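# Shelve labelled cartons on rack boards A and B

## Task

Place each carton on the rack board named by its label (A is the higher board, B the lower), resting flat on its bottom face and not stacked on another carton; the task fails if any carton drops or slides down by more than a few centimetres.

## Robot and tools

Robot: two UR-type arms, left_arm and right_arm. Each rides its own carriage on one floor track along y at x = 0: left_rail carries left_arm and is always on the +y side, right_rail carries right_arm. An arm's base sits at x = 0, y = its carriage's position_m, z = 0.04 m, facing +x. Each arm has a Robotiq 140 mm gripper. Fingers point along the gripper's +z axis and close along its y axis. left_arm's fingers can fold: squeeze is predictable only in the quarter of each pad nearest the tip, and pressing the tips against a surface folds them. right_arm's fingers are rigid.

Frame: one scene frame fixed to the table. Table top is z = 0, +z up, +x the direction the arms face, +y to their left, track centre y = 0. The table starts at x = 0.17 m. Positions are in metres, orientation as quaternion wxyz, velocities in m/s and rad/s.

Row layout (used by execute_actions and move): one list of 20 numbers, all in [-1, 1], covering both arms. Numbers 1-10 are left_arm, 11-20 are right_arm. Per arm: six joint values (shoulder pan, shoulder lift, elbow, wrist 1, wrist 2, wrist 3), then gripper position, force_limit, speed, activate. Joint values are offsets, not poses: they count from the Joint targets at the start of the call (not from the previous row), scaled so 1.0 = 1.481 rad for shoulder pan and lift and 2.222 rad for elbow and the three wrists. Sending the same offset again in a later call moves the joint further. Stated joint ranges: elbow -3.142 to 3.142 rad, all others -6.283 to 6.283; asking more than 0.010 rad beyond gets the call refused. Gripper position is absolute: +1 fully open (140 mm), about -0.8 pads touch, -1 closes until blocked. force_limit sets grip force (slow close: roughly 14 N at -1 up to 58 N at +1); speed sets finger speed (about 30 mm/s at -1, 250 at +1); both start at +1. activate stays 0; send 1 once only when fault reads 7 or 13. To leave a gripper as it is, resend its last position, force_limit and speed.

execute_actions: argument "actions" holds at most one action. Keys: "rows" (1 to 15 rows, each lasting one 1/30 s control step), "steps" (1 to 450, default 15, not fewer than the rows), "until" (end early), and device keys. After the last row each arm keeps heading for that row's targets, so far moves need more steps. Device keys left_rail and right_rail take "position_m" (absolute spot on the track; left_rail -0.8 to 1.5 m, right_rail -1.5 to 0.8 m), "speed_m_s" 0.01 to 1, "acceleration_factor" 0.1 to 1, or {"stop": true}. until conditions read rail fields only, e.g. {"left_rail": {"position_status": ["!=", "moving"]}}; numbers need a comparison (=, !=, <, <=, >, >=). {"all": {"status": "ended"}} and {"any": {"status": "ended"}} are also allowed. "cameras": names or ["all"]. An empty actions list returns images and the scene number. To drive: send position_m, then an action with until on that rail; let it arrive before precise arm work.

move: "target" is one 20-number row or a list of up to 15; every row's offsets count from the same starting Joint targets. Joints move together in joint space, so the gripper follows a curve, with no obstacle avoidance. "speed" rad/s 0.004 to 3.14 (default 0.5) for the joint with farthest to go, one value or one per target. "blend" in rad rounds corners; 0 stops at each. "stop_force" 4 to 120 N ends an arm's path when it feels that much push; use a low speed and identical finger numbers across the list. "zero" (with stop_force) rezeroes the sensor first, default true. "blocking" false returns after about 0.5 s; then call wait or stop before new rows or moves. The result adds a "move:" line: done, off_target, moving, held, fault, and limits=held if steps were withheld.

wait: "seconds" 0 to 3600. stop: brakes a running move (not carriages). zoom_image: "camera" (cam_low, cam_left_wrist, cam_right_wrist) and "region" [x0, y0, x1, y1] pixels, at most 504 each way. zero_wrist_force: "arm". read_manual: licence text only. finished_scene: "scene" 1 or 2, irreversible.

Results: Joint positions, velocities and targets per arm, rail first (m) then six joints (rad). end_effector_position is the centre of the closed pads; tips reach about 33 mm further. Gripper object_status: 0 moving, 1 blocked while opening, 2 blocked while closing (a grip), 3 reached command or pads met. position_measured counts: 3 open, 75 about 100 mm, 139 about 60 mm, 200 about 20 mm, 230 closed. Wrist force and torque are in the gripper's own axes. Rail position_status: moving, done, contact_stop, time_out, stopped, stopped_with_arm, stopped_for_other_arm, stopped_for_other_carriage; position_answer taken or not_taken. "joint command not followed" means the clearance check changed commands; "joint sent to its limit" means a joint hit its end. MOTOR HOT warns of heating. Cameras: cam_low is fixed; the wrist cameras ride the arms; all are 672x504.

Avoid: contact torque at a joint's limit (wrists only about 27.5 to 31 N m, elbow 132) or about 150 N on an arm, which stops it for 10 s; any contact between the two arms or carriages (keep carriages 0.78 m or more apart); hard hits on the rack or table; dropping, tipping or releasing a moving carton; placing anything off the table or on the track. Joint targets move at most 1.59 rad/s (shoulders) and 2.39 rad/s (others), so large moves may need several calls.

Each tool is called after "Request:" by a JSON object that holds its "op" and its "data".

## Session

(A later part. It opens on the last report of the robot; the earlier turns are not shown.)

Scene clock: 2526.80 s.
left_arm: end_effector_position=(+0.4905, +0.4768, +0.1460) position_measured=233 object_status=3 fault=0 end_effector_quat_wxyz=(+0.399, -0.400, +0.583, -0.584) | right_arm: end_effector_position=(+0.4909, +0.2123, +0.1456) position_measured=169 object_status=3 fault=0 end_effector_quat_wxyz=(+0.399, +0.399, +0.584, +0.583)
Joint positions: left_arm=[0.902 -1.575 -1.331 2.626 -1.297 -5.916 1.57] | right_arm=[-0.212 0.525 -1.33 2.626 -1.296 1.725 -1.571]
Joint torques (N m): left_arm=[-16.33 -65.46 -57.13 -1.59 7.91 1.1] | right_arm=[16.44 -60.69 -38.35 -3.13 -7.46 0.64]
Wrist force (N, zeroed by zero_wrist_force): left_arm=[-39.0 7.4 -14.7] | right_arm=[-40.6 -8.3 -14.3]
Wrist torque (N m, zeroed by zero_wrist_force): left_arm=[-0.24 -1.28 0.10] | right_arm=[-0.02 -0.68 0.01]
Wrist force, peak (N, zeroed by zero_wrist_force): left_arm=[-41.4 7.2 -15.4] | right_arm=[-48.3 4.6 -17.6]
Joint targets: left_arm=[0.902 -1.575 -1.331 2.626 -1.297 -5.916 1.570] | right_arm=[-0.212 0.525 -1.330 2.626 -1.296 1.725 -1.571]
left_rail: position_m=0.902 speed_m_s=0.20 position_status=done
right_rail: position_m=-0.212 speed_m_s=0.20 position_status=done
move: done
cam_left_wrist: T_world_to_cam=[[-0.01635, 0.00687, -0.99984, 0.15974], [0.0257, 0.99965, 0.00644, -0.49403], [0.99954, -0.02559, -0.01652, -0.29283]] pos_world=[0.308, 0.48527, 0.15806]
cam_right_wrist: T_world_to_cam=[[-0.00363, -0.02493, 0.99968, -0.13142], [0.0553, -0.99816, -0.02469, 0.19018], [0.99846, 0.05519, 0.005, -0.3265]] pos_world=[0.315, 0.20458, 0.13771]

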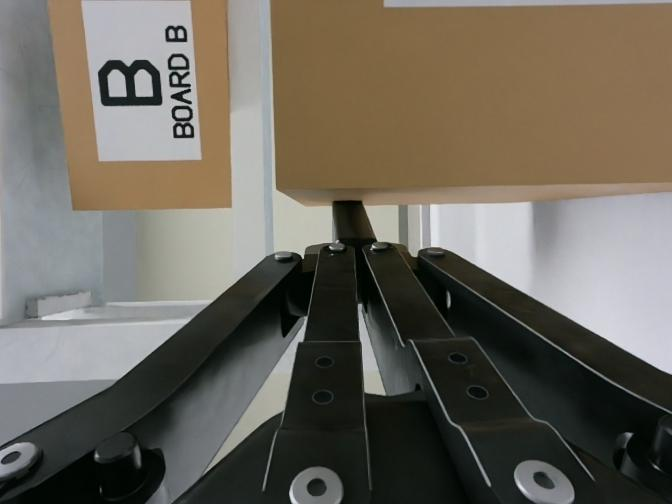

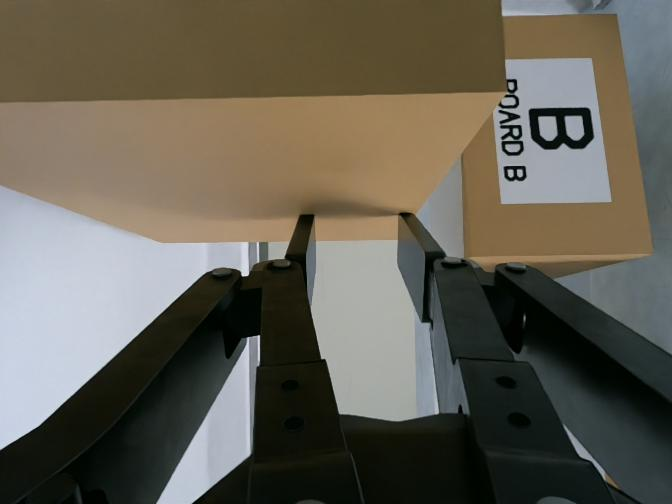

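Request:
{"op": "move", "data": {"target": [[0,-0.11269,-0.01013,0.08524,0,0,-1,0,0,0,0,-0.11269,-0.01013,0.08524,0,0,-0.32,0,0,0],[0,-0.2181,-0.02916,0.17453,0,0,-1,0,0,0,0,-0.2181,-0.02916,0.17453,0,0,-0.32,0,0,0],[0,-0.3027,-0.05495,0.25671,0,0,-1,0,0,0,0,-0.3027,-0.05495,0.25671,0,0,-0.32,0,0,0],[0,-0.36644,-0.08582,0.33006,0,0,-1,0,0,0,0,-0.36644,-0.08582,0.33006,0,0,-0.32,0,0,0],[0,-0.41236,-0.12097,0.39582,0,0,-1,0,0,0,0,-0.41236,-0.12097,0.39582,0,0,-0.32,0,0,0],[0,-0.44321,-0.15981,0.45522,0,0,-1,0,0,0,0,-0.44321,-0.15981,0.45522,0,0,-0.32,0,0,0],[0,-0.46185,-0.20162,0.50945,0,0,-1,0,0,0,0,-0.46185,-0.20162,0.50945,0,0,-0.32,0,0,0],[0,-0.47022,-0.24617,0.55959,0,0,-1,0,0,0,0,-0.47022,-0.24617,0.55959,0,0,-0.32,0,0,0],[0,-0.4711,-0.26949,0.58348,0,0,-1,0,0,0,0,-0.4711,-0.26949,0.58348,0,0,-0.32,0,0,0]], "speed": 0.17, "blend": 0.01, "cameras": ["cam_left_wrist", "cam_right_wrist"]}}

Scene clock: 2549.63 s.
left_arm: end_effector_position=(+0.4905, +0.4770, +0.6511) position_measured=233 object_status=3 fault=0 end_effector_quat_wxyz=(+0.399, -0.400, +0.583, -0.584) | right_arm: end_effector_position=(+0.4909, +0.2123, +0.6508) position_measured=169 object_status=3 fault=0 end_effector_quat_wxyz=(+0.399, +0.399, +0.584, +0.583)
Joint positions: left_arm=[0.902 -1.575 -2.029 2.028 0 -5.916 1.57] | right_arm=[-0.212 0.525 -2.028 2.027 0.001 1.725 -1.571]
Joint torques (N m): left_arm=[-33.41 -17.59 -73.4 -2.13 20.33 0.71] | right_arm=[10.99 -18.28 -61.72 -3.06 -5.87 0.1]
Wrist force (N, zeroed by zero_wrist_force): left_arm=[-37.2 8.1 -14.1] | right_arm=[-38.5 -8.4 -14.0]
Wrist torque (N m, zeroed by zero_wrist_force): left_arm=[-0.16 -1.20 0.10] | right_arm=[-0.06 -0.68 -0.04]
Wrist force, peak (N, zeroed by zero_wrist_force): left_arm=[-54.6 8.5 -20.4] | right_arm=[-57.0 -9.5 -19.1]
Joint targets: left_arm=[0.902 -1.575 -2.029 2.027 0.000 -5.916 1.570] | right_arm=[-0.212 0.525 -2.028 2.027 0.001 1.725 -1.571]
left_rail: position_m=0.902 speed_m_s=0.20 position_status=done
right_rail: position_m=-0.212 speed_m_s=0.20 position_status=done
move: done
cam_left_wrist: T_world_to_cam=[[-0.01635, 0.00676, -0.99984, 0.66481], [0.0257, 0.99965, 0.00634, -0.49742], [0.99954, -0.02559, -0.01652, -0.28448]] pos_world=[0.308, 0.48547, 0.66316]
cam_right_wrist: T_world_to_cam=[[-0.00382, -0.02504, 0.99968, -0.63637], [0.05531, -0.99816, -0.02479, 0.20272], [0.99846, 0.05519, 0.0052, -0.32916]] pos_world=[0.315, 0.20458, 0.64291]

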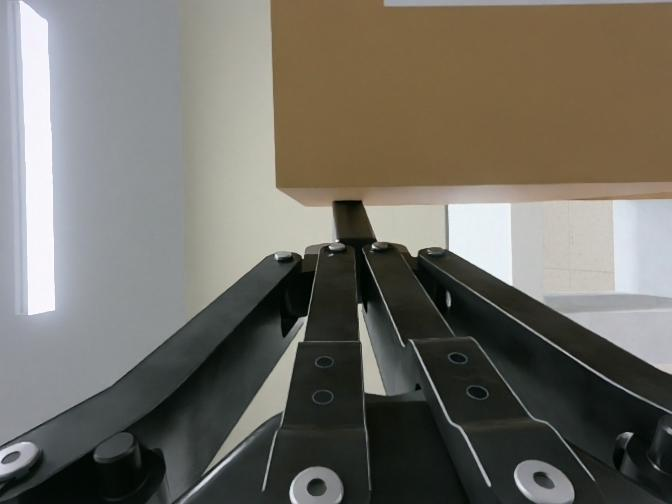

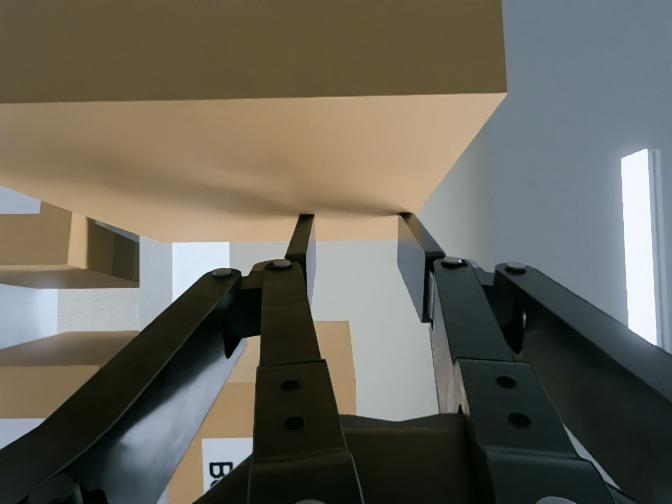

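Request:
{"op": "move", "data": {"target": [[0.1002,0.03619,-0.01337,-0.01076,0.06679,0,-1,0,0,0,-0.04646,0.03619,-0.01337,-0.01076,-0.03096,0,-0.32,0,0,0],[0.195,0.07839,-0.03051,-0.02174,0.12997,0,-1,0,0,0,-0.08643,0.07839,-0.03051,-0.02174,-0.05761,0,-0.32,0,0,0],[0.27765,0.1235,-0.05081,-0.0315,0.18506,0,-1,0,0,0,-0.11857,0.1235,-0.05081,-0.0315,-0.07903,0,-0.32,0,0,0],[0.34895,0.17049,-0.07417,-0.03947,0.23258,0,-1,0,0,0,-0.14423,0.17049,-0.07417,-0.03947,-0.09613,0,-0.32,0,0,0],[0.41053,0.21864,-0.10045,-0.04527,0.27363,0,-1,0,0,0,-0.16543,0.21864,-0.10045,-0.04527,-0.11026,0,-0.32,0,0,0],[0.46354,0.26752,-0.12961,-0.04869,0.30896,0,-1,0,0,0,-0.18292,0.26752,-0.12961,-0.04869,-0.12192,0,-0.32,0,0,0]], "speed": 0.1, "blend": 0.01, "cameras": ["cam_left_wrist", "cam_right_wrist"]}}

Scene clock: 2591.50 s.
left_arm: end_effector_position=(+0.7874, +0.4768, +0.6516) position_measured=233 object_status=3 fault=0 end_effector_quat_wxyz=(+0.399, -0.399, +0.583, -0.584) | right_arm: end_effector_position=(+0.7877, +0.2126, +0.6509) position_measured=169 object_status=3 fault=0 end_effector_quat_wxyz=(+0.399, +0.399, +0.584, +0.583)
Joint positions: left_arm=[0.902 -0.888 -1.632 1.74 -0.108 -5.23 1.57] | right_arm=[-0.212 0.254 -1.632 1.739 -0.107 1.454 -1.571]
Joint torques (N m): left_arm=[-18.29 -13.74 -76.9 -13.87 20.67 0.69] | right_arm=[17.32 -39.98 -62.75 -13.9 -21.45 0.27]
Wrist force (N, zeroed by zero_wrist_force): left_arm=[-38.2 7.6 -14.3] | right_arm=[-39.8 -10.0 -13.4]
Wrist torque (N m, zeroed by zero_wrist_force): left_arm=[-0.09 -1.24 0.08] | right_arm=[0.04 -0.72 -0.26]
Wrist force, peak (N, zeroed by zero_wrist_force): left_arm=[-52.6 7.5 -19.4] | right_arm=[-54.2 -9.5 -19.0]
Joint targets: left_arm=[0.902 -0.888 -1.632 1.739 -0.108 -5.230 1.570] | right_arm=[-0.212 0.254 -1.632 1.739 -0.107 1.454 -1.571]
left_rail: position_m=0.902 speed_m_s=0.20 position_status=done
right_rail: position_m=-0.212 speed_m_s=0.20 position_status=done
move: done
cam_left_wrist: T_world_to_cam=[[-0.01565, 0.00705, -0.99985, 0.66941], [0.0256, 0.99965, 0.00665, -0.5049], [0.99955, -0.02549, -0.01582, -0.58176]] pos_world=[0.6049, 0.48517, 0.66346]
cam_right_wrist: T_world_to_cam=[[-0.00372, -0.02503, 0.99968, -0.6354], [0.0553, -0.99816, -0.02479, 0.18651], [0.99846, 0.05519, 0.0051, -0.62545]] pos_world=[0.61181, 0.20478, 0.64301]

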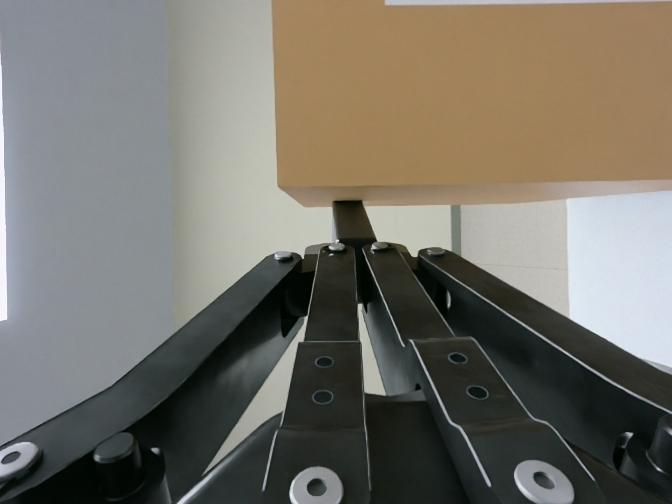

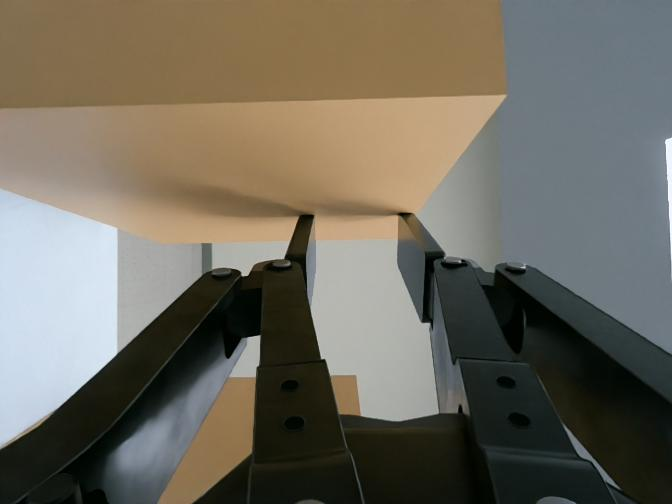

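Request:
{"op": "move", "data": {"target": [[0,0.00371,0.0176,-0.02007,0,0,-1,0,0,0,0,0.00371,0.0176,-0.02007,0,0,-0.32,0,0,0],[0,0.00864,0.03447,-0.04023,0,0,-1,0,0,0,0,0.00864,0.03447,-0.04023,0,0,-0.32,0,0,0]], "speed": 0.03, "blend": 0.005, "stop_force": 10}}

Scene clock: 2603.50 s.
left_arm: end_effector_position=(+0.7877, +0.4766, +0.6143) position_measured=233 object_status=3 fault=0 end_effector_quat_wxyz=(+0.399, -0.399, +0.583, -0.584) | right_arm: end_effector_position=(+0.7880, +0.2126, +0.6133) position_measured=169 object_status=3 fault=0 end_effector_quat_wxyz=(+0.400, +0.399, +0.584, +0.583)
Joint positions: left_arm=[0.902 -0.888 -1.623 1.797 -0.175 -5.23 1.57] | right_arm=[-0.212 0.254 -1.622 1.797 -0.175 1.454 -1.571]
Joint torques (N m): left_arm=[-27.81 -52.11 -67.75 -2.12 20.19 0.78] | right_arm=[24.6 -54.26 -55.23 -1.24 -20.08 0.37]
Wrist force (N, zeroed by zero_wrist_force): left_arm=[-39.6 -1.2 -14.2] | right_arm=[-42.7 -0.3 -17.4]
Wrist torque (N m, zeroed by zero_wrist_force): left_arm=[0.08 -1.36 -0.03] | right_arm=[0.33 -0.71 -0.01]
Wrist force, peak (N, zeroed by zero_wrist_force): left_arm=[-41.2 -7.3 -15.9] | right_arm=[-44.8 6.3 -19.7]
Joint targets: left_arm=[0.902 -0.888 -1.623 1.797 -0.175 -5.230 1.570] | right_arm=[-0.212 0.254 -1.622 1.797 -0.175 1.454 -1.571]
left_rail: position_m=0.902 speed_m_s=0.20 position_status=done
right_rail: position_m=-0.212 speed_m_s=0.20 position_status=done
move: contact (left_arm, right_arm); path passed 1 of 2 targets; left_arm: the wrist 1 is farthest, 0.022 rad from its target; right_arm: the wrist 1 is farthest, 0.022 rad from its target

Request:
{"op": "move", "data": {"target": [[0.02674,-0.01958,0.01211,0.00095,0.01782,0,-1,0,0,0,-0.04036,-0.01958,0.01211,0.00095,-0.0269,0,-0.32,0,0,0],[-0.02667,-0.07151,0.04055,0.00756,-0.01778,0,-1,0,0,0,-0.0264,-0.07151,0.04055,0.00756,-0.0176,0,-0.32,0,0,0],[-0.10316,-0.13376,0.06899,0.02061,-0.06876,0,-1,0,0,0,-0.0054,-0.13376,0.06899,0.02061,-0.0036,0,-0.32,0,0,0],[-0.17954,-0.18515,0.08875,0.0351,-0.11967,0,-1,0,0,0,0.01681,-0.18515,0.08875,0.0351,0.01121,0,-0.32,0,0,0],[-0.28947,-0.24436,0.10891,0.05441,-0.19293,0,-1,0,0,0,0.05179,-0.24436,0.10891,0.05441,0.03452,0,-0.32,0,0,0]], "speed": [0.05, 0.12, 0.15, 0.15, 0.15], "blend": [0, 0.01, 0.02, 0.02, 0], "cameras": ["cam_left_wrist", "cam_right_wrist"]}}

Scene clock: 2633.67 s.
left_arm: end_effector_position=(+0.5675, +0.5087, +0.6311) position_measured=233 object_status=3 fault=0 end_effector_quat_wxyz=(+0.399, -0.400, +0.583, -0.584) | right_arm: end_effector_position=(+0.5678, +0.1807, +0.6303) position_measured=169 object_status=3 fault=0 end_effector_quat_wxyz=(+0.399, +0.399, +0.584, +0.583)
Joint positions: left_arm=[0.902 -1.317 -1.985 2.039 -0.054 -5.658 1.57] | right_arm=[-0.212 0.33 -1.984 2.039 -0.054 1.531 -1.571]
Joint torques (N m): left_arm=[-13.83 -37.28 -39.92 0.99 -2.49 0.85] | right_arm=[10.86 -24 -36.17 0.92 3.53 0.15]
Wrist force (N, zeroed by zero_wrist_force): left_arm=[-0.1 -0.2 -0.1] | right_arm=[-3.7 -0.2 0.0]
Wrist torque (N m, zeroed by zero_wrist_force): left_arm=[-0.02 0.05 -0.03] | right_arm=[-0.07 0.83 0.00]
Wrist force, peak (N, zeroed by zero_wrist_force): left_arm=[-40.0 -1.5 -14.4] | right_arm=[-42.8 -1.0 -17.4]
Joint targets: left_arm=[0.902 -1.317 -1.985 2.039 -0.054 -5.659 1.570] | right_arm=[-0.212 0.330 -1.984 2.039 -0.054 1.531 -1.571]
left_rail: position_m=0.902 speed_m_s=0.20 position_status=done
right_rail: position_m=-0.212 speed_m_s=0.20 position_status=done
move: done
cam_left_wrist: T_world_to_cam=[[-0.01624, 0.00756, -0.99984, 0.6453], [0.02562, 0.99965, 0.00715, -0.53145], [0.99954, -0.0255, -0.01643, -0.36118]] pos_world=[0.3851, 0.51717, 0.64306]
cam_right_wrist: T_world_to_cam=[[-0.00314, -0.0248, 0.99969, -0.61679], [0.05519, -0.99817, -0.02459, 0.16623], [0.99847, 0.0551, 0.0045, -0.40374]] pos_world=[0.39201, 0.17288, 0.6225]

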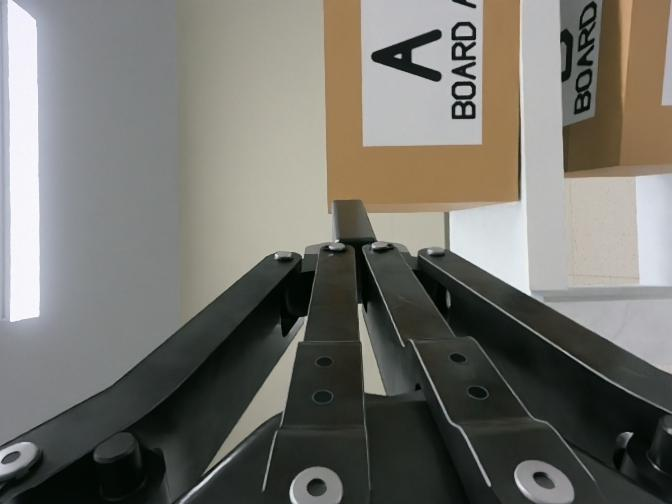

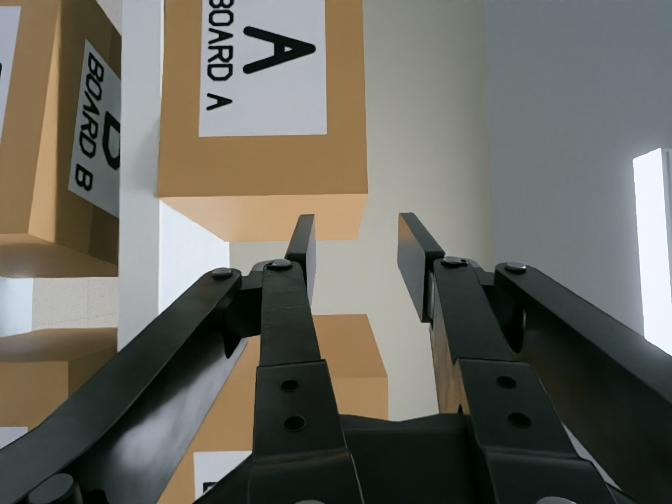

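Request:
{"op": "execute_actions", "data": {"actions": [{"right_rail": {"position_m": -1.02, "speed_m_s": 0.4}, "steps": 200, "until": {"right_rail": {"position_status": ["!=", "moving"]}}}]}}

Request:
{"op": "move", "data": {"target": [0,0,0,0,0,0,-1,0,0,0,0,0,0,0.5176,0,0,-0.32,0,0,0], "speed": 0.6, "cameras": ["cam_right_wrist"]}}

Scene clock: 2653.47 s.
left_arm: end_effector_position=(+0.5675, +0.5087, +0.6311) position_measured=233 object_status=3 fault=0 end_effector_quat_wxyz=(+0.399, -0.400, +0.583, -0.584) | right_arm: end_effector_position=(+0.5678, -0.6268, +0.6303) position_measured=169 object_status=3 fault=0 end_effector_quat_wxyz=(+0.399, +0.399, +0.584, +0.583)
Joint positions: left_arm=[0.902 -1.317 -1.985 2.039 -0.054 -5.659 1.57] | right_arm=[-1.02 0.33 -1.984 2.039 -0.054 1.531 -1.571]
Joint torques (N m): left_arm=[-13.36 -33.46 -38.73 1.18 -2.39 0.57] | right_arm=[8.36 -21.31 -41.73 -1.06 2.17 0.17]
Wrist force (N, zeroed by zero_wrist_force): left_arm=[-0.3 -0.1 0.1] | right_arm=[-3.4 0.1 -0.2]
Wrist torque (N m, zeroed by zero_wrist_force): left_arm=[-0.01 0.09 -0.03] | right_arm=[0.00 0.75 0.00]
Wrist force, peak (N, zeroed by zero_wrist_force): left_arm=[0.3 0.3 0.3] | right_arm=[-4.0 0.0 -0.3]
Joint targets: left_arm=[0.902 -1.317 -1.985 2.039 -0.054 -5.659 1.570] | right_arm=[-1.020 0.330 -1.984 2.039 -0.054 1.531 -1.571]
Tool commands: left_gripper/position=-1.0 left_gripper/force_limit=+0.0 left_gripper/speed=+0.0 left_gripper/activate=+0.0 right_gripper/position=-0.32 right_gripper/force_limit=+0.0 right_gripper/speed=+0.0 right_gripper/activate=+0.0
left_rail: position_m=0.902 speed_m_s=0.20 position_status=done
right_rail: position_m=-1.020 speed_m_s=0.40 position_status=done

Scene clock: 2656.07 s.
left_arm: end_effector_position=(+0.5675, +0.5087, +0.6311) position_measured=233 object_status=3 fault=0 end_effector_quat_wxyz=(+0.399, -0.400, +0.583, -0.584) | right_arm: end_effector_position=(+0.2737, -0.7276, +0.3908) position_measured=169 object_status=3 fault=0 end_effector_quat_wxyz=(+0.105, +0.565, +0.798, +0.181)
Joint positions: left_arm=[0.902 -1.317 -1.985 2.039 -0.054 -5.659 1.57] | right_arm=[-1.02 0.33 -1.984 2.039 1.096 1.531 -1.571]
Joint torques (N m): left_arm=[-15.61 -35.19 -39.64 0.9 -2.48 0.81] | right_arm=[4.27 -7.75 -40.73 7.42 0.52 0.26]
Wrist force (N, zeroed by zero_wrist_force): left_arm=[-0.3 -0.1 0.0] | right_arm=[-3.3 -0.8 -0.1]
Wrist torque (N m, zeroed by zero_wrist_force): left_arm=[-0.03 0.09 -0.03] | right_arm=[-0.23 0.91 0.05]
Wrist force, peak (N, zeroed by zero_wrist_force): left_arm=[-0.2 0.4 -0.1] | right_arm=[-3.4 2.7 1.4]
Joint targets: left_arm=[0.902 -1.317 -1.985 2.039 -0.054 -5.659 1.570] | right_arm=[-1.020 0.330 -1.984 2.039 1.096 1.531 -1.571]
left_rail: position_m=0.902 speed_m_s=0.20 position_status=done
right_rail: position_m=-1.020 speed_m_s=0.40 position_status=done
move: done
cam_right_wrist: T_world_to_cam=[[0.86617, 0.2732, 0.41847, -0.19481], [0.18587, -0.95339, 0.23771, -0.83572], [0.46391, -0.12812, -0.87657, 0.29848]] pos_world=[0.18561, -0.7053, 0.54182]

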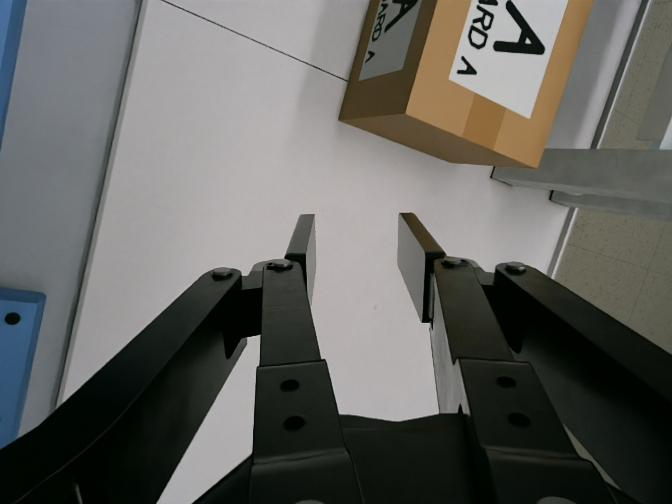

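Request:
{"op": "move", "data": {"target": [0,0,0,0,0,0,-1,0,0,0,-0.01722,-0.09797,0.05608,-0.50878,-0.01148,0,-0.32,0,0,0], "speed": 0.6}}

Request:
{"op": "execute_actions", "data": {"actions": [{"right_rail": {"position_m": -1.045, "speed_m_s": 0.2}, "steps": 100, "until": {"right_rail": {"position_status": ["!=", "moving"]}}}]}}

Request:
{"op": "move", "data": {"target": [[0,0,0,0,0,0,-1,0,0,0,0,0.0183,0.07417,-0.08636,0,0,-0.32,0,0,0],[0,0,0,0,0,0,-1,0,0,0,0,0.07306,0.14095,-0.18965,0,0,-0.32,0,0,0],[0,0,0,0,0,0,-1,0,0,0,0,0.18325,0.19788,-0.32003,0,0,-0.32,0,0,0],[0,0,0,0,0,0,-1,0,0,0,0,0.32627,0.23218,-0.44964,0,0,-0.32,0,0,0],[0,0,0,0,0,0,-1,0,0,0,0,0.442,0.24622,-0.54082,0,0,-0.32,0,0,0],[0,0,0,0,0,0,-1,0,0,0,0,0.54592,0.25243,-0.61629,0,0,-0.32,0,0,0]], "speed": 0.3, "blend": 0.02, "stop_force": 20, "cameras": ["cam_right_wrist"]}}

Scene clock: 2683.43 s.
left_arm: end_effector_position=(+0.5675, +0.5087, +0.6311) position_measured=233 object_status=3 fault=0 end_effector_quat_wxyz=(+0.399, -0.400, +0.583, -0.584) | right_arm: end_effector_position=(+0.5003, -0.6567, +0.6007) position_measured=169 object_status=3 fault=0 end_effector_quat_wxyz=(+0.399, +0.399, +0.584, +0.583)
Joint positions: left_arm=[0.902 -1.317 -1.985 2.039 -0.054 -5.659 1.57] | right_arm=[-1.02 0.305 -2.13 2.164 -0.034 1.505 -1.571]
Joint torques (N m): left_arm=[-15.29 -34.4 -39.81 1.12 -2.09 0.51] | right_arm=[-14 -12.75 -36.19 -7.28 -2.91 0.17]
Wrist force (N, zeroed by zero_wrist_force): left_arm=[0.2 0.0 0.1] | right_arm=[-3.1 -0.2 -0.3]
Wrist torque (N m, zeroed by zero_wrist_force): left_arm=[0.01 -0.02 -0.03] | right_arm=[-0.05 0.69 -0.01]
Wrist force, peak (N, zeroed by zero_wrist_force): left_arm=[0.1 0.2 0.5] | right_arm=[-3.9 -1.7 -1.1]
Joint targets: left_arm=[0.902 -1.317 -1.985 2.039 -0.054 -5.659 1.570] | right_arm=[-1.020 0.305 -2.130 2.164 -0.034 1.505 -1.571]
left_rail: position_m=0.902 speed_m_s=0.20 position_status=done
right_rail: position_m=-1.020 speed_m_s=0.40 position_status=done
move: done

Scene clock: 2684.23 s.
left_arm: end_effector_position=(+0.5675, +0.5087, +0.6311) position_measured=233 object_status=3 fault=0 end_effector_quat_wxyz=(+0.399, -0.400, +0.583, -0.584) | right_arm: end_effector_position=(+0.5003, -0.6817, +0.6008) position_measured=169 object_status=3 fault=0 end_effector_quat_wxyz=(+0.399, +0.399, +0.584, +0.583)
Joint positions: left_arm=[0.902 -1.317 -1.985 2.039 -0.054 -5.659 1.57] | right_arm=[-1.045 0.305 -2.13 2.164 -0.034 1.505 -1.571]
Joint torques (N m): left_arm=[-14.29 -32.63 -39.27 1.3 -1.93 0.77] | right_arm=[-13.43 -10.4 -37.78 -7.55 -1.06 0.25]
Wrist force (N, zeroed by zero_wrist_force): left_arm=[0.2 0.0 0.0] | right_arm=[-3.0 -0.1 -0.2]
Wrist torque (N m, zeroed by zero_wrist_force): left_arm=[0.00 -0.03 -0.03] | right_arm=[-0.03 0.67 -0.01]
Wrist force, peak (N, zeroed by zero_wrist_force): left_arm=[-0.2 -0.3 0.2] | right_arm=[-3.9 -0.3 -0.4]
Joint targets: left_arm=[0.902 -1.317 -1.985 2.039 -0.054 -5.659 1.570] | right_arm=[-1.045 0.305 -2.130 2.164 -0.034 1.505 -1.571]
Tool commands: left_gripper/position=-1.0 left_gripper/force_limit=+0.0 left_gripper/speed=+0.0 left_gripper/activate=+0.0 right_gripper/position=-0.32 right_gripper/force_limit=+0.0 right_gripper/speed=+0.0 right_gripper/activate=+0.0
left_rail: position_m=0.902 speed_m_s=0.20 position_status=done
right_rail: position_m=-1.045 speed_m_s=0.20 position_status=done

Scene clock: 2689.97 s.
left_arm: end_effector_position=(+0.5675, +0.5087, +0.6311) position_measured=233 object_status=3 fault=0 end_effector_quat_wxyz=(+0.399, -0.400, +0.583, -0.584) | right_arm: end_effector_position=(+0.5004, -0.6816, +0.1308) position_measured=169 object_status=3 fault=0 end_effector_quat_wxyz=(+0.399, +0.399, +0.584, +0.583)
Joint positions: left_arm=[0.902 -1.317 -1.985 2.039 -0.054 -5.659 1.57] | right_arm=[-1.045 0.305 -1.321 2.725 -1.404 1.505 -1.571]
Joint torques (N m): left_arm=[-14.88 -32.01 -39.31 1.01 -1.55 0.52] | right_arm=[-2.06 -21.73 -1.48 -7.8 2.66 0.36]
Wrist force (N, zeroed by zero_wrist_force): left_arm=[-0.2 0.2 -0.1] | right_arm=[-3.3 -0.1 0.0]
Wrist torque (N m, zeroed by zero_wrist_force): left_arm=[0.07 0.07 -0.03] | right_arm=[-0.05 0.74 0.00]
Wrist force, peak (N, zeroed by zero_wrist_force): left_arm=[-0.2 0.0 -0.5] | right_arm=[-3.8 -0.1 0.1]
Joint targets: left_arm=[0.902 -1.317 -1.985 2.039 -0.054 -5.659 1.570] | right_arm=[-1.045 0.305 -1.321 2.725 -1.404 1.505 -1.571]
left_rail: position_m=0.902 speed_m_s=0.20 position_status=done
right_rail: position_m=-1.045 speed_m_s=0.20 position_status=done
move: done
cam_right_wrist: T_world_to_cam=[[-0.00383, -0.02504, 0.99968, -0.13899], [0.05521, -0.99817, -0.02479, -0.70302], [0.99847, 0.05509, 0.0052, -0.28667]] pos_world=[0.3245, -0.68942, 0.12301]

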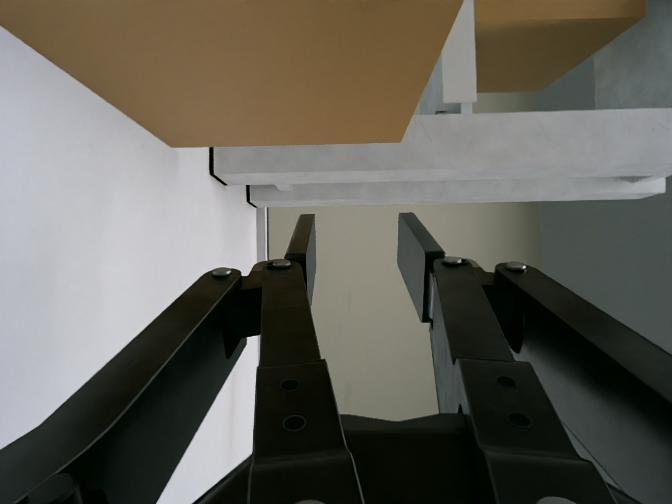

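Request:
{"op": "execute_actions", "data": {"actions": [{"right_rail": {"position_m": -0.84, "speed_m_s": 0.06}, "steps": 300, "until": {"right_rail": {"position_status": ["!=", "moving"]}}}], "cameras": ["cam_right_wrist"]}}

Scene clock: 2699.77 s.
left_arm: end_effector_position=(+0.5675, +0.5087, +0.6311) position_measured=233 object_status=3 fault=0 end_effector_quat_wxyz=(+0.399, -0.400, +0.583, -0.584) | right_arm: end_effector_position=(+0.5004, -0.4766, +0.1308) position_measured=169 object_status=3 fault=0 end_effector_quat_wxyz=(+0.399, +0.399, +0.584, +0.583)
Joint positions: left_arm=[0.902 -1.317 -1.985 2.039 -0.054 -5.659 1.57] | right_arm=[-0.84 0.305 -1.321 2.725 -1.404 1.505 -1.571]
Joint torques (N m): left_arm=[-13.73 -32.67 -39.52 0.91 -1.39 0.43] | right_arm=[11.74 -28.8 -17.63 -6.86 -6.22 0.35]
Wrist force (N, zeroed by zero_wrist_force): left_arm=[0.0 0.0 -0.1] | right_arm=[-13.6 0.9 -4.3]
Wrist torque (N m, zeroed by zero_wrist_force): left_arm=[0.02 0.03 -0.03] | right_arm=[-0.04 0.50 -0.09]
Wrist force, peak (N, zeroed by zero_wrist_force): left_arm=[-0.4 -0.2 -0.1] | right_arm=[-15.4 1.7 -5.4]
Joint targets: left_arm=[0.902 -1.317 -1.985 2.039 -0.054 -5.659 1.570] | right_arm=[-0.840 0.305 -1.321 2.725 -1.404 1.505 -1.571]
Tool commands: left_gripper/position=-1.0 left_gripper/force_limit=+0.0 left_gripper/speed=+0.0 left_gripper/activate=+0.0 right_gripper/position=-0.32 right_gripper/force_limit=+0.0 right_gripper/speed=+0.0 right_gripper/activate=+0.0
left_rail: position_m=0.902 speed_m_s=0.20 position_status=done
right_rail: position_m=-0.840 speed_m_s=0.06 position_status=done
cam_right_wrist: T_world_to_cam=[[-0.00383, -0.02504, 0.99968, -0.13386], [0.05521, -0.99817, -0.02479, -0.4984], [0.99847, 0.05509, 0.0052, -0.29796]] pos_world=[0.3245, -0.48442, 0.12301]

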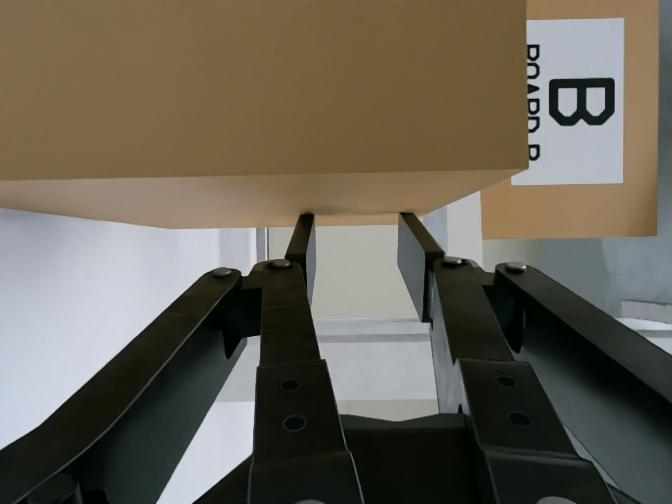

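Request:
{"op": "execute_actions", "data": {"actions": [{"right_rail": {"position_m": -0.898, "speed_m_s": 0.2}, "steps": 100, "until": {"right_rail": {"position_status": ["!=", "moving"]}}}]}}

Request:
{"op": "execute_actions", "data": {"actions": [{"left_rail": {"position_m": 0.214, "speed_m_s": 0.4, "acceleration_factor": 1}, "steps": 200, "until": {"left_rail": {"position_status": ["!=", "moving"]}}}]}}

Request:
{"op": "move", "data": {"target": [[-0.17488,-0.10729,0.05887,0.01265,-0.11656,0,-1,0,0,0,0.00844,-0.0033,0.00585,-0.0036,0.0056,0,-0.32,0,0,0],[-0.17488,-0.09001,0.13339,-0.0734,-0.11656,0,-1,0,0,0,0.00844,-0.0033,0.00585,-0.0036,0.0056,0,-0.32,0,0,0],[-0.17488,-0.03633,0.20081,-0.1766,-0.11656,0,-1,0,0,0,0.00844,-0.0033,0.00585,-0.0036,0.0056,0,-0.32,0,0,0],[-0.17488,0.074,0.25855,-0.30788,-0.11656,0,-1,0,0,0,0.00844,-0.0033,0.00585,-0.0036,0.0056,0,-0.32,0,0,0],[-0.17488,0.21931,0.29347,-0.43965,-0.11656,0,-1,0,0,0,0.00844,-0.0033,0.00585,-0.0036,0.0056,0,-0.32,0,0,0],[-0.17488,0.33815,0.30788,-0.53326,-0.11656,0,-1,0,0,0,0.00844,-0.0033,0.00585,-0.0036,0.0056,0,-0.32,0,0,0],[-0.17488,0.44524,0.31436,-0.61112,-0.11656,0,-1,0,0,0,0.00844,-0.0033,0.00585,-0.0036,0.0056,0,-0.32,0,0,0]], "speed": 0.25, "blend": 0.02, "stop_force": 15, "cameras": ["cam_left_wrist", "cam_right_wrist"]}}

Scene clock: 2737.37 s.
left_arm: end_effector_position=(+0.5675, +0.5087, +0.6311) position_measured=233 object_status=3 fault=0 end_effector_quat_wxyz=(+0.399, -0.400, +0.583, -0.584) | right_arm: end_effector_position=(+0.5004, -0.5346, +0.1308) position_measured=169 object_status=3 fault=0 end_effector_quat_wxyz=(+0.399, +0.399, +0.584, +0.583)
Joint positions: left_arm=[0.902 -1.317 -1.985 2.039 -0.054 -5.659 1.57] | right_arm=[-0.898 0.305 -1.321 2.725 -1.404 1.505 -1.571]
Joint torques (N m): left_arm=[-13.8 -33.17 -39.59 0.8 -0.87 1.01] | right_arm=[1.12 -41.06 -14.99 -5.97 -0.8 0.21]
Wrist force (N, zeroed by zero_wrist_force): left_arm=[-0.1 -0.1 0.1] | right_arm=[-1.8 0.4 0.1]
Wrist torque (N m, zeroed by zero_wrist_force): left_arm=[-0.01 0.03 -0.03] | right_arm=[0.06 0.40 0.00]
Wrist force, peak (N, zeroed by zero_wrist_force): left_arm=[0.4 0.2 0.0] | right_arm=[-14.0 -0.1 -4.4]
Joint targets: left_arm=[0.902 -1.317 -1.985 2.039 -0.054 -5.659 1.570] | right_arm=[-0.898 0.305 -1.321 2.725 -1.404 1.505 -1.571]
Tool commands: left_gripper/position=-1.0 left_gripper/force_limit=+0.0 left_gripper/speed=+0.0 left_gripper/activate=+0.0 right_gripper/position=-0.32 right_gripper/force_limit=+0.0 right_gripper/speed=+0.0 right_gripper/activate=+0.0
left_rail: position_m=0.902 speed_m_s=0.20 position_status=done
right_rail: position_m=-0.898 speed_m_s=0.20 position_status=done

Scene clock: 2739.97 s.
left_arm: end_effector_position=(+0.5675, -0.1793, +0.6311) position_measured=233 object_status=3 fault=0 end_effector_quat_wxyz=(+0.399, -0.400, +0.583, -0.584) | right_arm: end_effector_position=(+0.5004, -0.5346, +0.1308) position_measured=169 object_status=3 fault=0 end_effector_quat_wxyz=(+0.399, +0.399, +0.584, +0.583)
Joint positions: left_arm=[0.214 -1.317 -1.985 2.039 -0.054 -5.659 1.57] | right_arm=[-0.898 0.305 -1.321 2.725 -1.404 1.505 -1.571]
Joint torques (N m): left_arm=[-6.83 5.83 -45.23 0.44 -0.85 0.52] | right_arm=[-13.4 -40.61 -13.01 -5.54 2.94 0.23]
Wrist force (N, zeroed by zero_wrist_force): left_arm=[-0.2 0.1 -0.1] | right_arm=[-1.9 0.1 0.0]
Wrist torque (N m, zeroed by zero_wrist_force): left_arm=[0.01 0.07 -0.03] | right_arm=[0.02 0.42 0.00]
Wrist force, peak (N, zeroed by zero_wrist_force): left_arm=[-1.5 -0.1 -0.5] | right_arm=[-2.3 0.4 0.0]
Joint targets: left_arm=[0.214 -1.317 -1.985 2.039 -0.054 -5.659 1.570] | right_arm=[-0.898 0.305 -1.321 2.725 -1.404 1.505 -1.571]
Tool commands: left_gripper/position=-1.0 left_gripper/force_limit=+0.0 left_gripper/speed=+0.0 left_gripper/activate=+0.0 right_gripper/position=-0.32 right_gripper/force_limit=+0.0 right_gripper/speed=+0.0 right_gripper/activate=+0.0
left_rail: position_m=0.214 speed_m_s=0.40 position_status=done
right_rail: position_m=-0.898 speed_m_s=0.20 position_status=done

Scene clock: 2747.70 s.
left_arm: end_effector_position=(+0.4904, -0.1495, +0.1309) position_measured=233 object_status=3 fault=0 end_effector_quat_wxyz=(+0.399, -0.400, +0.583, -0.584) | right_arm: end_effector_position=(+0.4902, -0.5347, +0.1308) position_measured=169 object_status=3 fault=0 end_effector_quat_wxyz=(+0.399, +0.399, +0.584, +0.583)
Joint positions: left_arm=[0.214 -1.576 -1.326 2.737 -1.412 -5.918 1.57] | right_arm=[-0.898 0.317 -1.326 2.738 -1.412 1.518 -1.571]
Joint torques (N m): left_arm=[-12.1 -10.95 2.07 -4.34 -2.18 0.6] | right_arm=[11.73 -45.37 -0.71 -7.61 2.94 0.21]
Wrist force (N, zeroed by zero_wrist_force): left_arm=[-0.1 0.3 0.0] | right_arm=[-2.1 0.0 0.1]
Wrist torque (N m, zeroed by zero_wrist_force): left_arm=[0.07 0.02 0.00] | right_arm=[-0.03 0.46 0.00]
Wrist force, peak (N, zeroed by zero_wrist_force): left_arm=[-0.4 -0.9 -0.7] | right_arm=[-2.5 0.0 -0.1]
Joint targets: left_arm=[0.214 -1.576 -1.326 2.737 -1.412 -5.918 1.570] | right_arm=[-0.898 0.317 -1.326 2.738 -1.412 1.518 -1.571]
left_rail: position_m=0.214 speed_m_s=0.40 position_status=done
right_rail: position_m=-0.898 speed_m_s=0.20 position_status=done
move: done
cam_left_wrist: T_world_to_cam=[[-0.01644, 0.00767, -0.99984, 0.14908], [0.02572, 0.99964, 0.00725, 0.13202], [0.99953, -0.0256, -0.01663, -0.30909]] pos_world=[0.308, -0.14103, 0.14296]
cam_right_wrist: T_world_to_cam=[[-0.00372, -0.02503, 0.99968, -0.13528], [0.0553, -0.99816, -0.02479, -0.55576], [0.99846, 0.05519, 0.0051, -0.28451]] pos_world=[0.31431, -0.54242, 0.12291]

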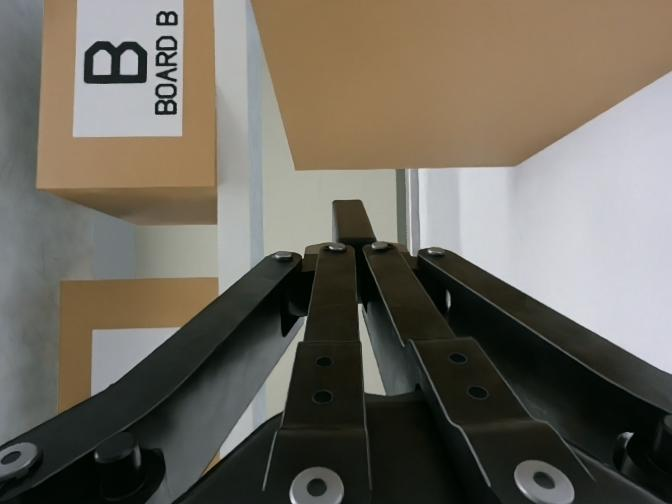

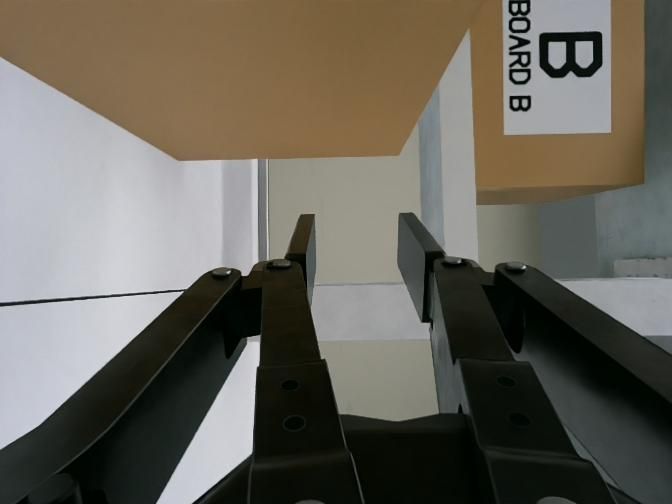

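Request:
{"op": "zero_wrist_force", "data": {"arm": "left_arm"}}

Request:
{"op": "zero_wrist_force", "data": {"arm": "right_arm"}}

Request:
{"op": "move", "data": {"target": [[0.0006,0.01384,-0.02358,0.01436,0.0004,0,-1,0,0,0,0.07407,0.01384,-0.02358,0.01436,0.04937,0,-0.32,0,0,0],[0.0008,0.02843,-0.04725,0.02831,0.0005,0,-1,0,0,0,0.13761,0.02843,-0.04725,0.02831,0.09172,0,-0.32,0,0,0],[0.0008,0.03592,-0.059,0.03506,0.0005,0,-1,0,0,0,0.1657,0.03592,-0.059,0.03506,0.11044,0,-0.32,0,0,0]], "speed": 0.06, "blend": 0.005, "stop_force": 6}}

Wrist force sensor zeroed.

Wrist force sensor zeroed.

Scene clock: 2763.83 s.
left_arm: end_effector_position=(+0.4905, -0.1968, +0.1309) position_measured=233 object_status=3 fault=0 end_effector_quat_wxyz=(+0.399, -0.400, +0.583, -0.584) | right_arm: end_effector_position=(+0.4904, -0.4778, +0.1308) position_measured=169 object_status=3 fault=0 end_effector_quat_wxyz=(+0.399, +0.399, +0.584, +0.583)
Joint positions: left_arm=[0.214 -1.575 -1.293 2.655 -1.362 -5.917 1.57] | right_arm=[-0.898 0.512 -1.286 2.638 -1.352 1.712 -1.571]
Joint torques (N m): left_arm=[-10.63 -57.99 -7.64 -4.32 1.78 0.93] | right_arm=[-14.93 -52.12 -3.13 -7.9 -3 0.25]
Wrist force (N, zeroed by zero_wrist_force): left_arm=[-2.1 0.4 -1.1] | right_arm=[-0.9 1.1 0.1]
Wrist torque (N m, zeroed by zero_wrist_force): left_arm=[-0.05 -0.04 0.00] | right_arm=[0.27 0.17 0.02]
Wrist force, peak (N, zeroed by zero_wrist_force): left_arm=[-7.7 -2.6 -5.0] | right_arm=[-9.0 1.9 -5.7]
Joint targets: left_arm=[0.214 -1.575 -1.293 2.655 -1.362 -5.917 1.570] | right_arm=[-0.898 0.512 -1.286 2.638 -1.352 1.712 -1.571]
left_rail: position_m=0.214 speed_m_s=0.40 position_status=done
right_rail: position_m=-0.898 speed_m_s=0.20 position_status=done
move: contact (left_arm, right_arm); path passed 1 of 3 targets; left_arm: the elbow is farthest, 0.049 rad from its target; right_arm: the shoulder pan is farthest, 0.051 rad from its target

Request:
{"op": "move", "data": {"target": [0,0.0035,-0.00548,0.00315,0,0,-1,0,0,0,0,0,0,0,0,0,-0.32,0,0,0], "speed": 0.006, "stop_force": 42, "zero": false}}

Scene clock: 2775.47 s.
left_arm: end_effector_position=(+0.4905, -0.2017, +0.1308) position_measured=233 object_status=3 fault=0 end_effector_quat_wxyz=(+0.399, -0.400, +0.583, -0.584) | right_arm: end_effector_position=(+0.4904, -0.4778, +0.1308) position_measured=169 object_status=3 fault=0 end_effector_quat_wxyz=(+0.399, +0.399, +0.584, +0.583)
Joint positions: left_arm=[0.214 -1.575 -1.289 2.646 -1.357 -5.917 1.57] | right_arm=[-0.898 0.512 -1.286 2.638 -1.352 1.712 -1.571]
Joint torques (N m): left_arm=[-17.4 -55.17 -23.98 -5.77 7.39 0.45] | right_arm=[8.74 -48.23 -19.01 -7.63 -2.86 0.51]
Wrist force (N, zeroed by zero_wrist_force): left_arm=[-36.2 -14.5 -14.5] | right_arm=[-25.6 6.2 -11.7]
Wrist torque (N m, zeroed by zero_wrist_force): left_arm=[0.29 -1.13 -0.18] | right_arm=[0.19 -0.27 0.01]
Wrist force, peak (N, zeroed by zero_wrist_force): left_arm=[-39.2 -14.4 -17.3] | right_arm=[-25.8 6.3 -11.8]
Joint targets: left_arm=[0.214 -1.575 -1.289 2.646 -1.357 -5.917 1.570] | right_arm=[-0.898 0.512 -1.286 2.638 -1.352 1.712 -1.571]
left_rail: position_m=0.214 speed_m_s=0.40 position_status=done
right_rail: position_m=-0.898 speed_m_s=0.20 position_status=done
move: contact (left_arm)

Request:
{"op": "move", "data": {"target": [0,0.00142,-0.00225,0.00131,0,0,-1,0,0,0,-0.00371,-0.0006,0.00135,-0.00095,-0.00248,0,-0.32,0,0,0], "speed": 0.006}}

Scene clock: 2785.23 s.
left_arm: end_effector_position=(+0.4905, -0.2045, +0.1308) position_measured=233 object_status=3 fault=0 end_effector_quat_wxyz=(+0.399, -0.400, +0.583, -0.584) | right_arm: end_effector_position=(+0.4906, -0.4795, +0.1307) position_measured=169 object_status=3 fault=0 end_effector_quat_wxyz=(+0.399, +0.399, +0.584, +0.583)
Joint positions: left_arm=[0.214 -1.575 -1.287 2.641 -1.354 -5.917 1.57] | right_arm=[-0.898 0.506 -1.287 2.641 -1.354 1.707 -1.571]
Joint torques (N m): left_arm=[-19.47 -14.16 -54.35 -0.47 8.86 0.47] | right_arm=[0.55 -48.84 -10.59 -7.27 -17.13 0.45]
Wrist force (N, zeroed by zero_wrist_force): left_arm=[-46.3 -16.2 -17.8] | right_arm=[-29.7 8.0 -12.0]
Wrist torque (N m, zeroed by zero_wrist_force): left_arm=[0.30 -1.50 -0.21] | right_arm=[0.19 -0.40 0.03]
Wrist force, peak (N, zeroed by zero_wrist_force): left_arm=[-46.3 -16.2 -17.8] | right_arm=[-29.7 8.0 -12.0]
Joint targets: left_arm=[0.214 -1.575 -1.287 2.641 -1.354 -5.917 1.570] | right_arm=[-0.898 0.506 -1.287 2.641 -1.354 1.707 -1.571]
left_rail: position_m=0.214 speed_m_s=0.40 position_status=done
right_rail: position_m=-0.898 speed_m_s=0.20 position_status=done
move: done

Request:
{"op": "move", "data": {"target": [0,-0.03336,-0.0015,0.02372,0,0,-1,0,0,0,0,-0.03336,-0.0015,0.02372,0,0,-0.32,0,0,0], "speed": 0.05, "cameras": ["cam_left_wrist", "cam_right_wrist"]}}

Scene clock: 2797.83 s.
left_arm: end_effector_position=(+0.4905, -0.2045, +0.1458) position_measured=233 object_status=3 fault=0 end_effector_quat_wxyz=(+0.399, -0.400, +0.583, -0.584) | right_arm: end_effector_position=(+0.4906, -0.4796, +0.1456) position_measured=169 object_status=3 fault=0 end_effector_quat_wxyz=(+0.399, +0.399, +0.584, +0.583)
Joint positions: left_arm=[0.214 -1.575 -1.336 2.638 -1.302 -5.917 1.57] | right_arm=[-0.898 0.506 -1.336 2.638 -1.301 1.707 -1.571]
Joint torques (N m): left_arm=[-17.37 -64.59 -54.26 -1.95 19.19 0.69] | right_arm=[16.54 -59.32 -36.77 -4.05 -16.2 0.37]
Wrist force (N, zeroed by zero_wrist_force): left_arm=[-34.1 9.0 -12.6] | right_arm=[-35.3 -8.6 -12.9]
Wrist torque (N m, zeroed by zero_wrist_force): left_arm=[-0.28 -1.10 0.11] | right_arm=[0.45 -0.56 -0.08]
Wrist force, peak (N, zeroed by zero_wrist_force): left_arm=[-46.7 -16.6 -18.6] | right_arm=[-38.0 -9.2 -13.6]
Joint targets: left_arm=[0.214 -1.575 -1.336 2.638 -1.302 -5.917 1.570] | right_arm=[-0.898 0.506 -1.336 2.638 -1.301 1.707 -1.571]
left_rail: position_m=0.214 speed_m_s=0.40 position_status=done
right_rail: position_m=-0.898 speed_m_s=0.20 position_status=done
move: done
cam_left_wrist: T_world_to_cam=[[-0.01644, 0.00777, -0.99984, 0.16442], [0.02562, 0.99965, 0.00735, 0.18701], [0.99954, -0.0255, -0.01663, -0.31023]] pos_world=[0.308, -0.19613, 0.15786]
cam_right_wrist: T_world_to_cam=[[-0.00373, -0.02494, 0.99968, -0.14874], [0.0553, -0.99816, -0.02469, -0.50043], [0.99846, 0.05519, 0.0051, -0.28803]] pos_world=[0.31471, -0.48732, 0.13781]

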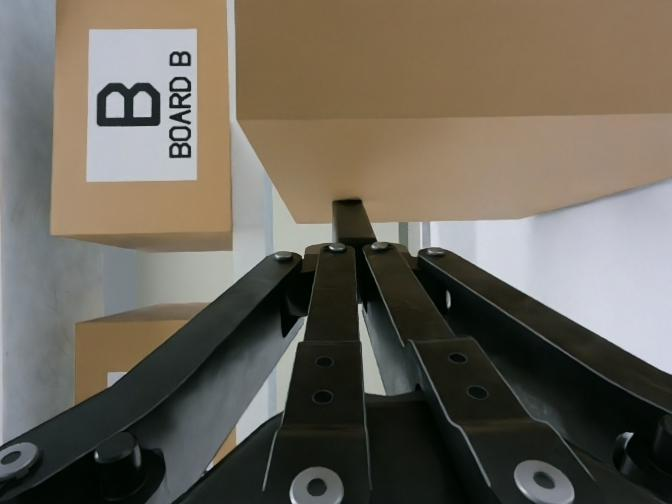

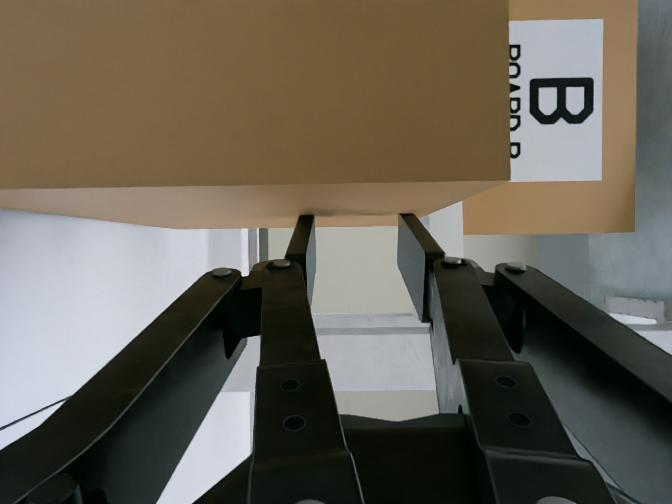

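Request:
{"op": "move", "data": {"target": [[0,-0.1147,-0.0107,0.0872,0,0,-1,0,0,0,0.001,-0.1147,-0.0107,0.0872,0.0007,0,-0.32,0,0,0],[0,-0.2219,-0.0301,0.178,0,0,-1,0,0,0,0.001,-0.2219,-0.0301,0.178,0.0007,0,-0.32,0,0,0],[0,-0.3073,-0.0562,0.2611,0,0,-1,0,0,0,0.001,-0.3073,-0.0562,0.2611,0.0007,0,-0.32,0,0,0],[0,-0.3715,-0.0875,0.3351,0,0,-1,0,0,0,0.001,-0.3715,-0.0875,0.3351,0.0007,0,-0.32,0,0,0],[0,-0.4173,-0.123,0.4011,0,0,-1,0,0,0,0.001,-0.4173,-0.123,0.4011,0.0007,0,-0.32,0,0,0],[0,-0.448,-0.162,0.4606,0,0,-1,0,0,0,0.001,-0.448,-0.162,0.4606,0.0007,0,-0.32,0,0,0],[0,-0.4661,-0.2041,0.5147,0,0,-1,0,0,0,0.001,-0.4661,-0.2041,0.5147,0.0007,0,-0.32,0,0,0],[0,-0.474,-0.2488,0.5648,0,0,-1,0,0,0,0.001,-0.474,-0.2488,0.5648,0.0007,0,-0.32,0,0,0],[0,-0.4747,-0.2722,0.5886,0,0,-1,0,0,0,0.001,-0.4747,-0.2722,0.5886,0.0007,0,-0.32,0,0,0]], "speed": 0.17, "blend": 0.01, "cameras": ["cam_left_wrist", "cam_right_wrist"]}}

Scene clock: 2822.30 s.
left_arm: end_effector_position=(+0.4904, -0.2049, +0.6512) position_measured=233 object_status=3 fault=0 end_effector_quat_wxyz=(+0.399, -0.400, +0.583, -0.584) | right_arm: end_effector_position=(+0.4904, -0.4791, +0.6511) position_measured=169 object_status=3 fault=0 end_effector_quat_wxyz=(+0.399, +0.399, +0.584, +0.583)
Joint positions: left_arm=[0.214 -1.575 -2.039 2.033 0.006 -5.917 1.57] | right_arm=[-0.898 0.508 -2.039 2.033 0.007 1.708 -1.571]
Joint torques (N m): left_arm=[-35.29 -13.03 -74.25 -2.81 18.87 0.72] | right_arm=[13.51 -18.44 -64.56 -3.66 -6.35 0.33]
Wrist force (N, zeroed by zero_wrist_force): left_arm=[-39.6 8.2 -14.6] | right_arm=[-40.4 -8.5 -15.2]
Wrist torque (N m, zeroed by zero_wrist_force): left_arm=[-0.32 -1.26 0.10] | right_arm=[0.28 -0.74 -0.11]
Wrist force, peak (N, zeroed by zero_wrist_force): left_arm=[-56.8 9.0 -20.9] | right_arm=[-58.8 -9.6 -20.5]
Joint targets: left_arm=[0.214 -1.575 -2.039 2.033 0.006 -5.917 1.570] | right_arm=[-0.898 0.508 -2.039 2.033 0.007 1.708 -1.571]
left_rail: position_m=0.214 speed_m_s=0.40 position_status=done
right_rail: position_m=-0.898 speed_m_s=0.20 position_status=done
move: done
cam_left_wrist: T_world_to_cam=[[-0.01644, 0.00757, -0.99984, 0.6697], [0.02562, 0.99965, 0.00715, 0.18373], [0.99954, -0.0255, -0.01663, -0.30184]] pos_world=[0.308, -0.19643, 0.66326]
cam_right_wrist: T_world_to_cam=[[-0.00382, -0.02504, 0.99968, -0.65399], [0.05531, -0.99816, -0.02479, -0.48748], [0.99846, 0.05519, 0.0052, -0.29059]] pos_world=[0.31461, -0.48692, 0.64321]

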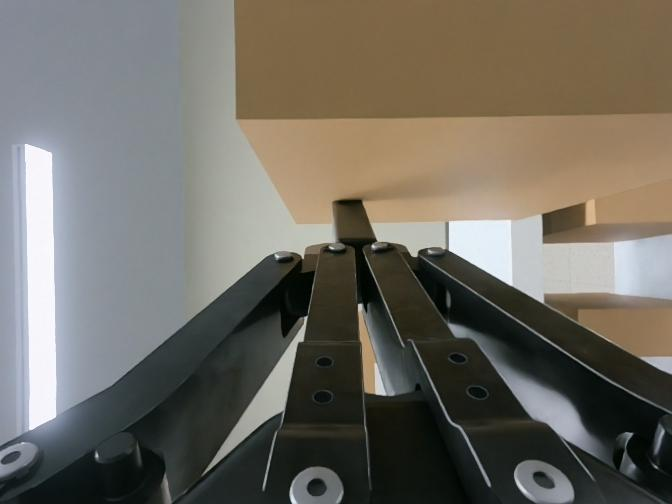

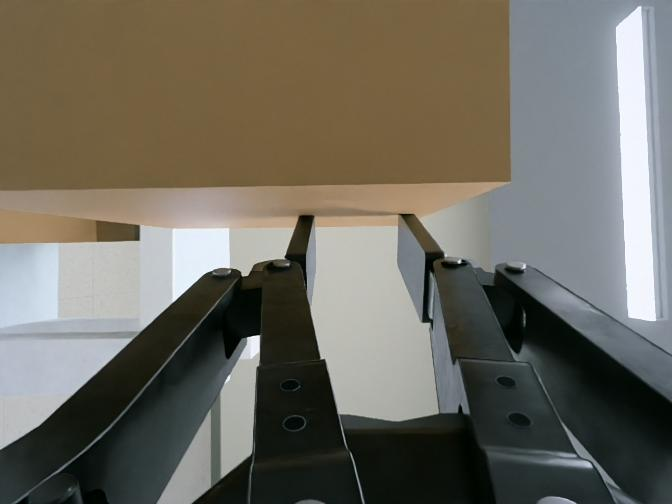

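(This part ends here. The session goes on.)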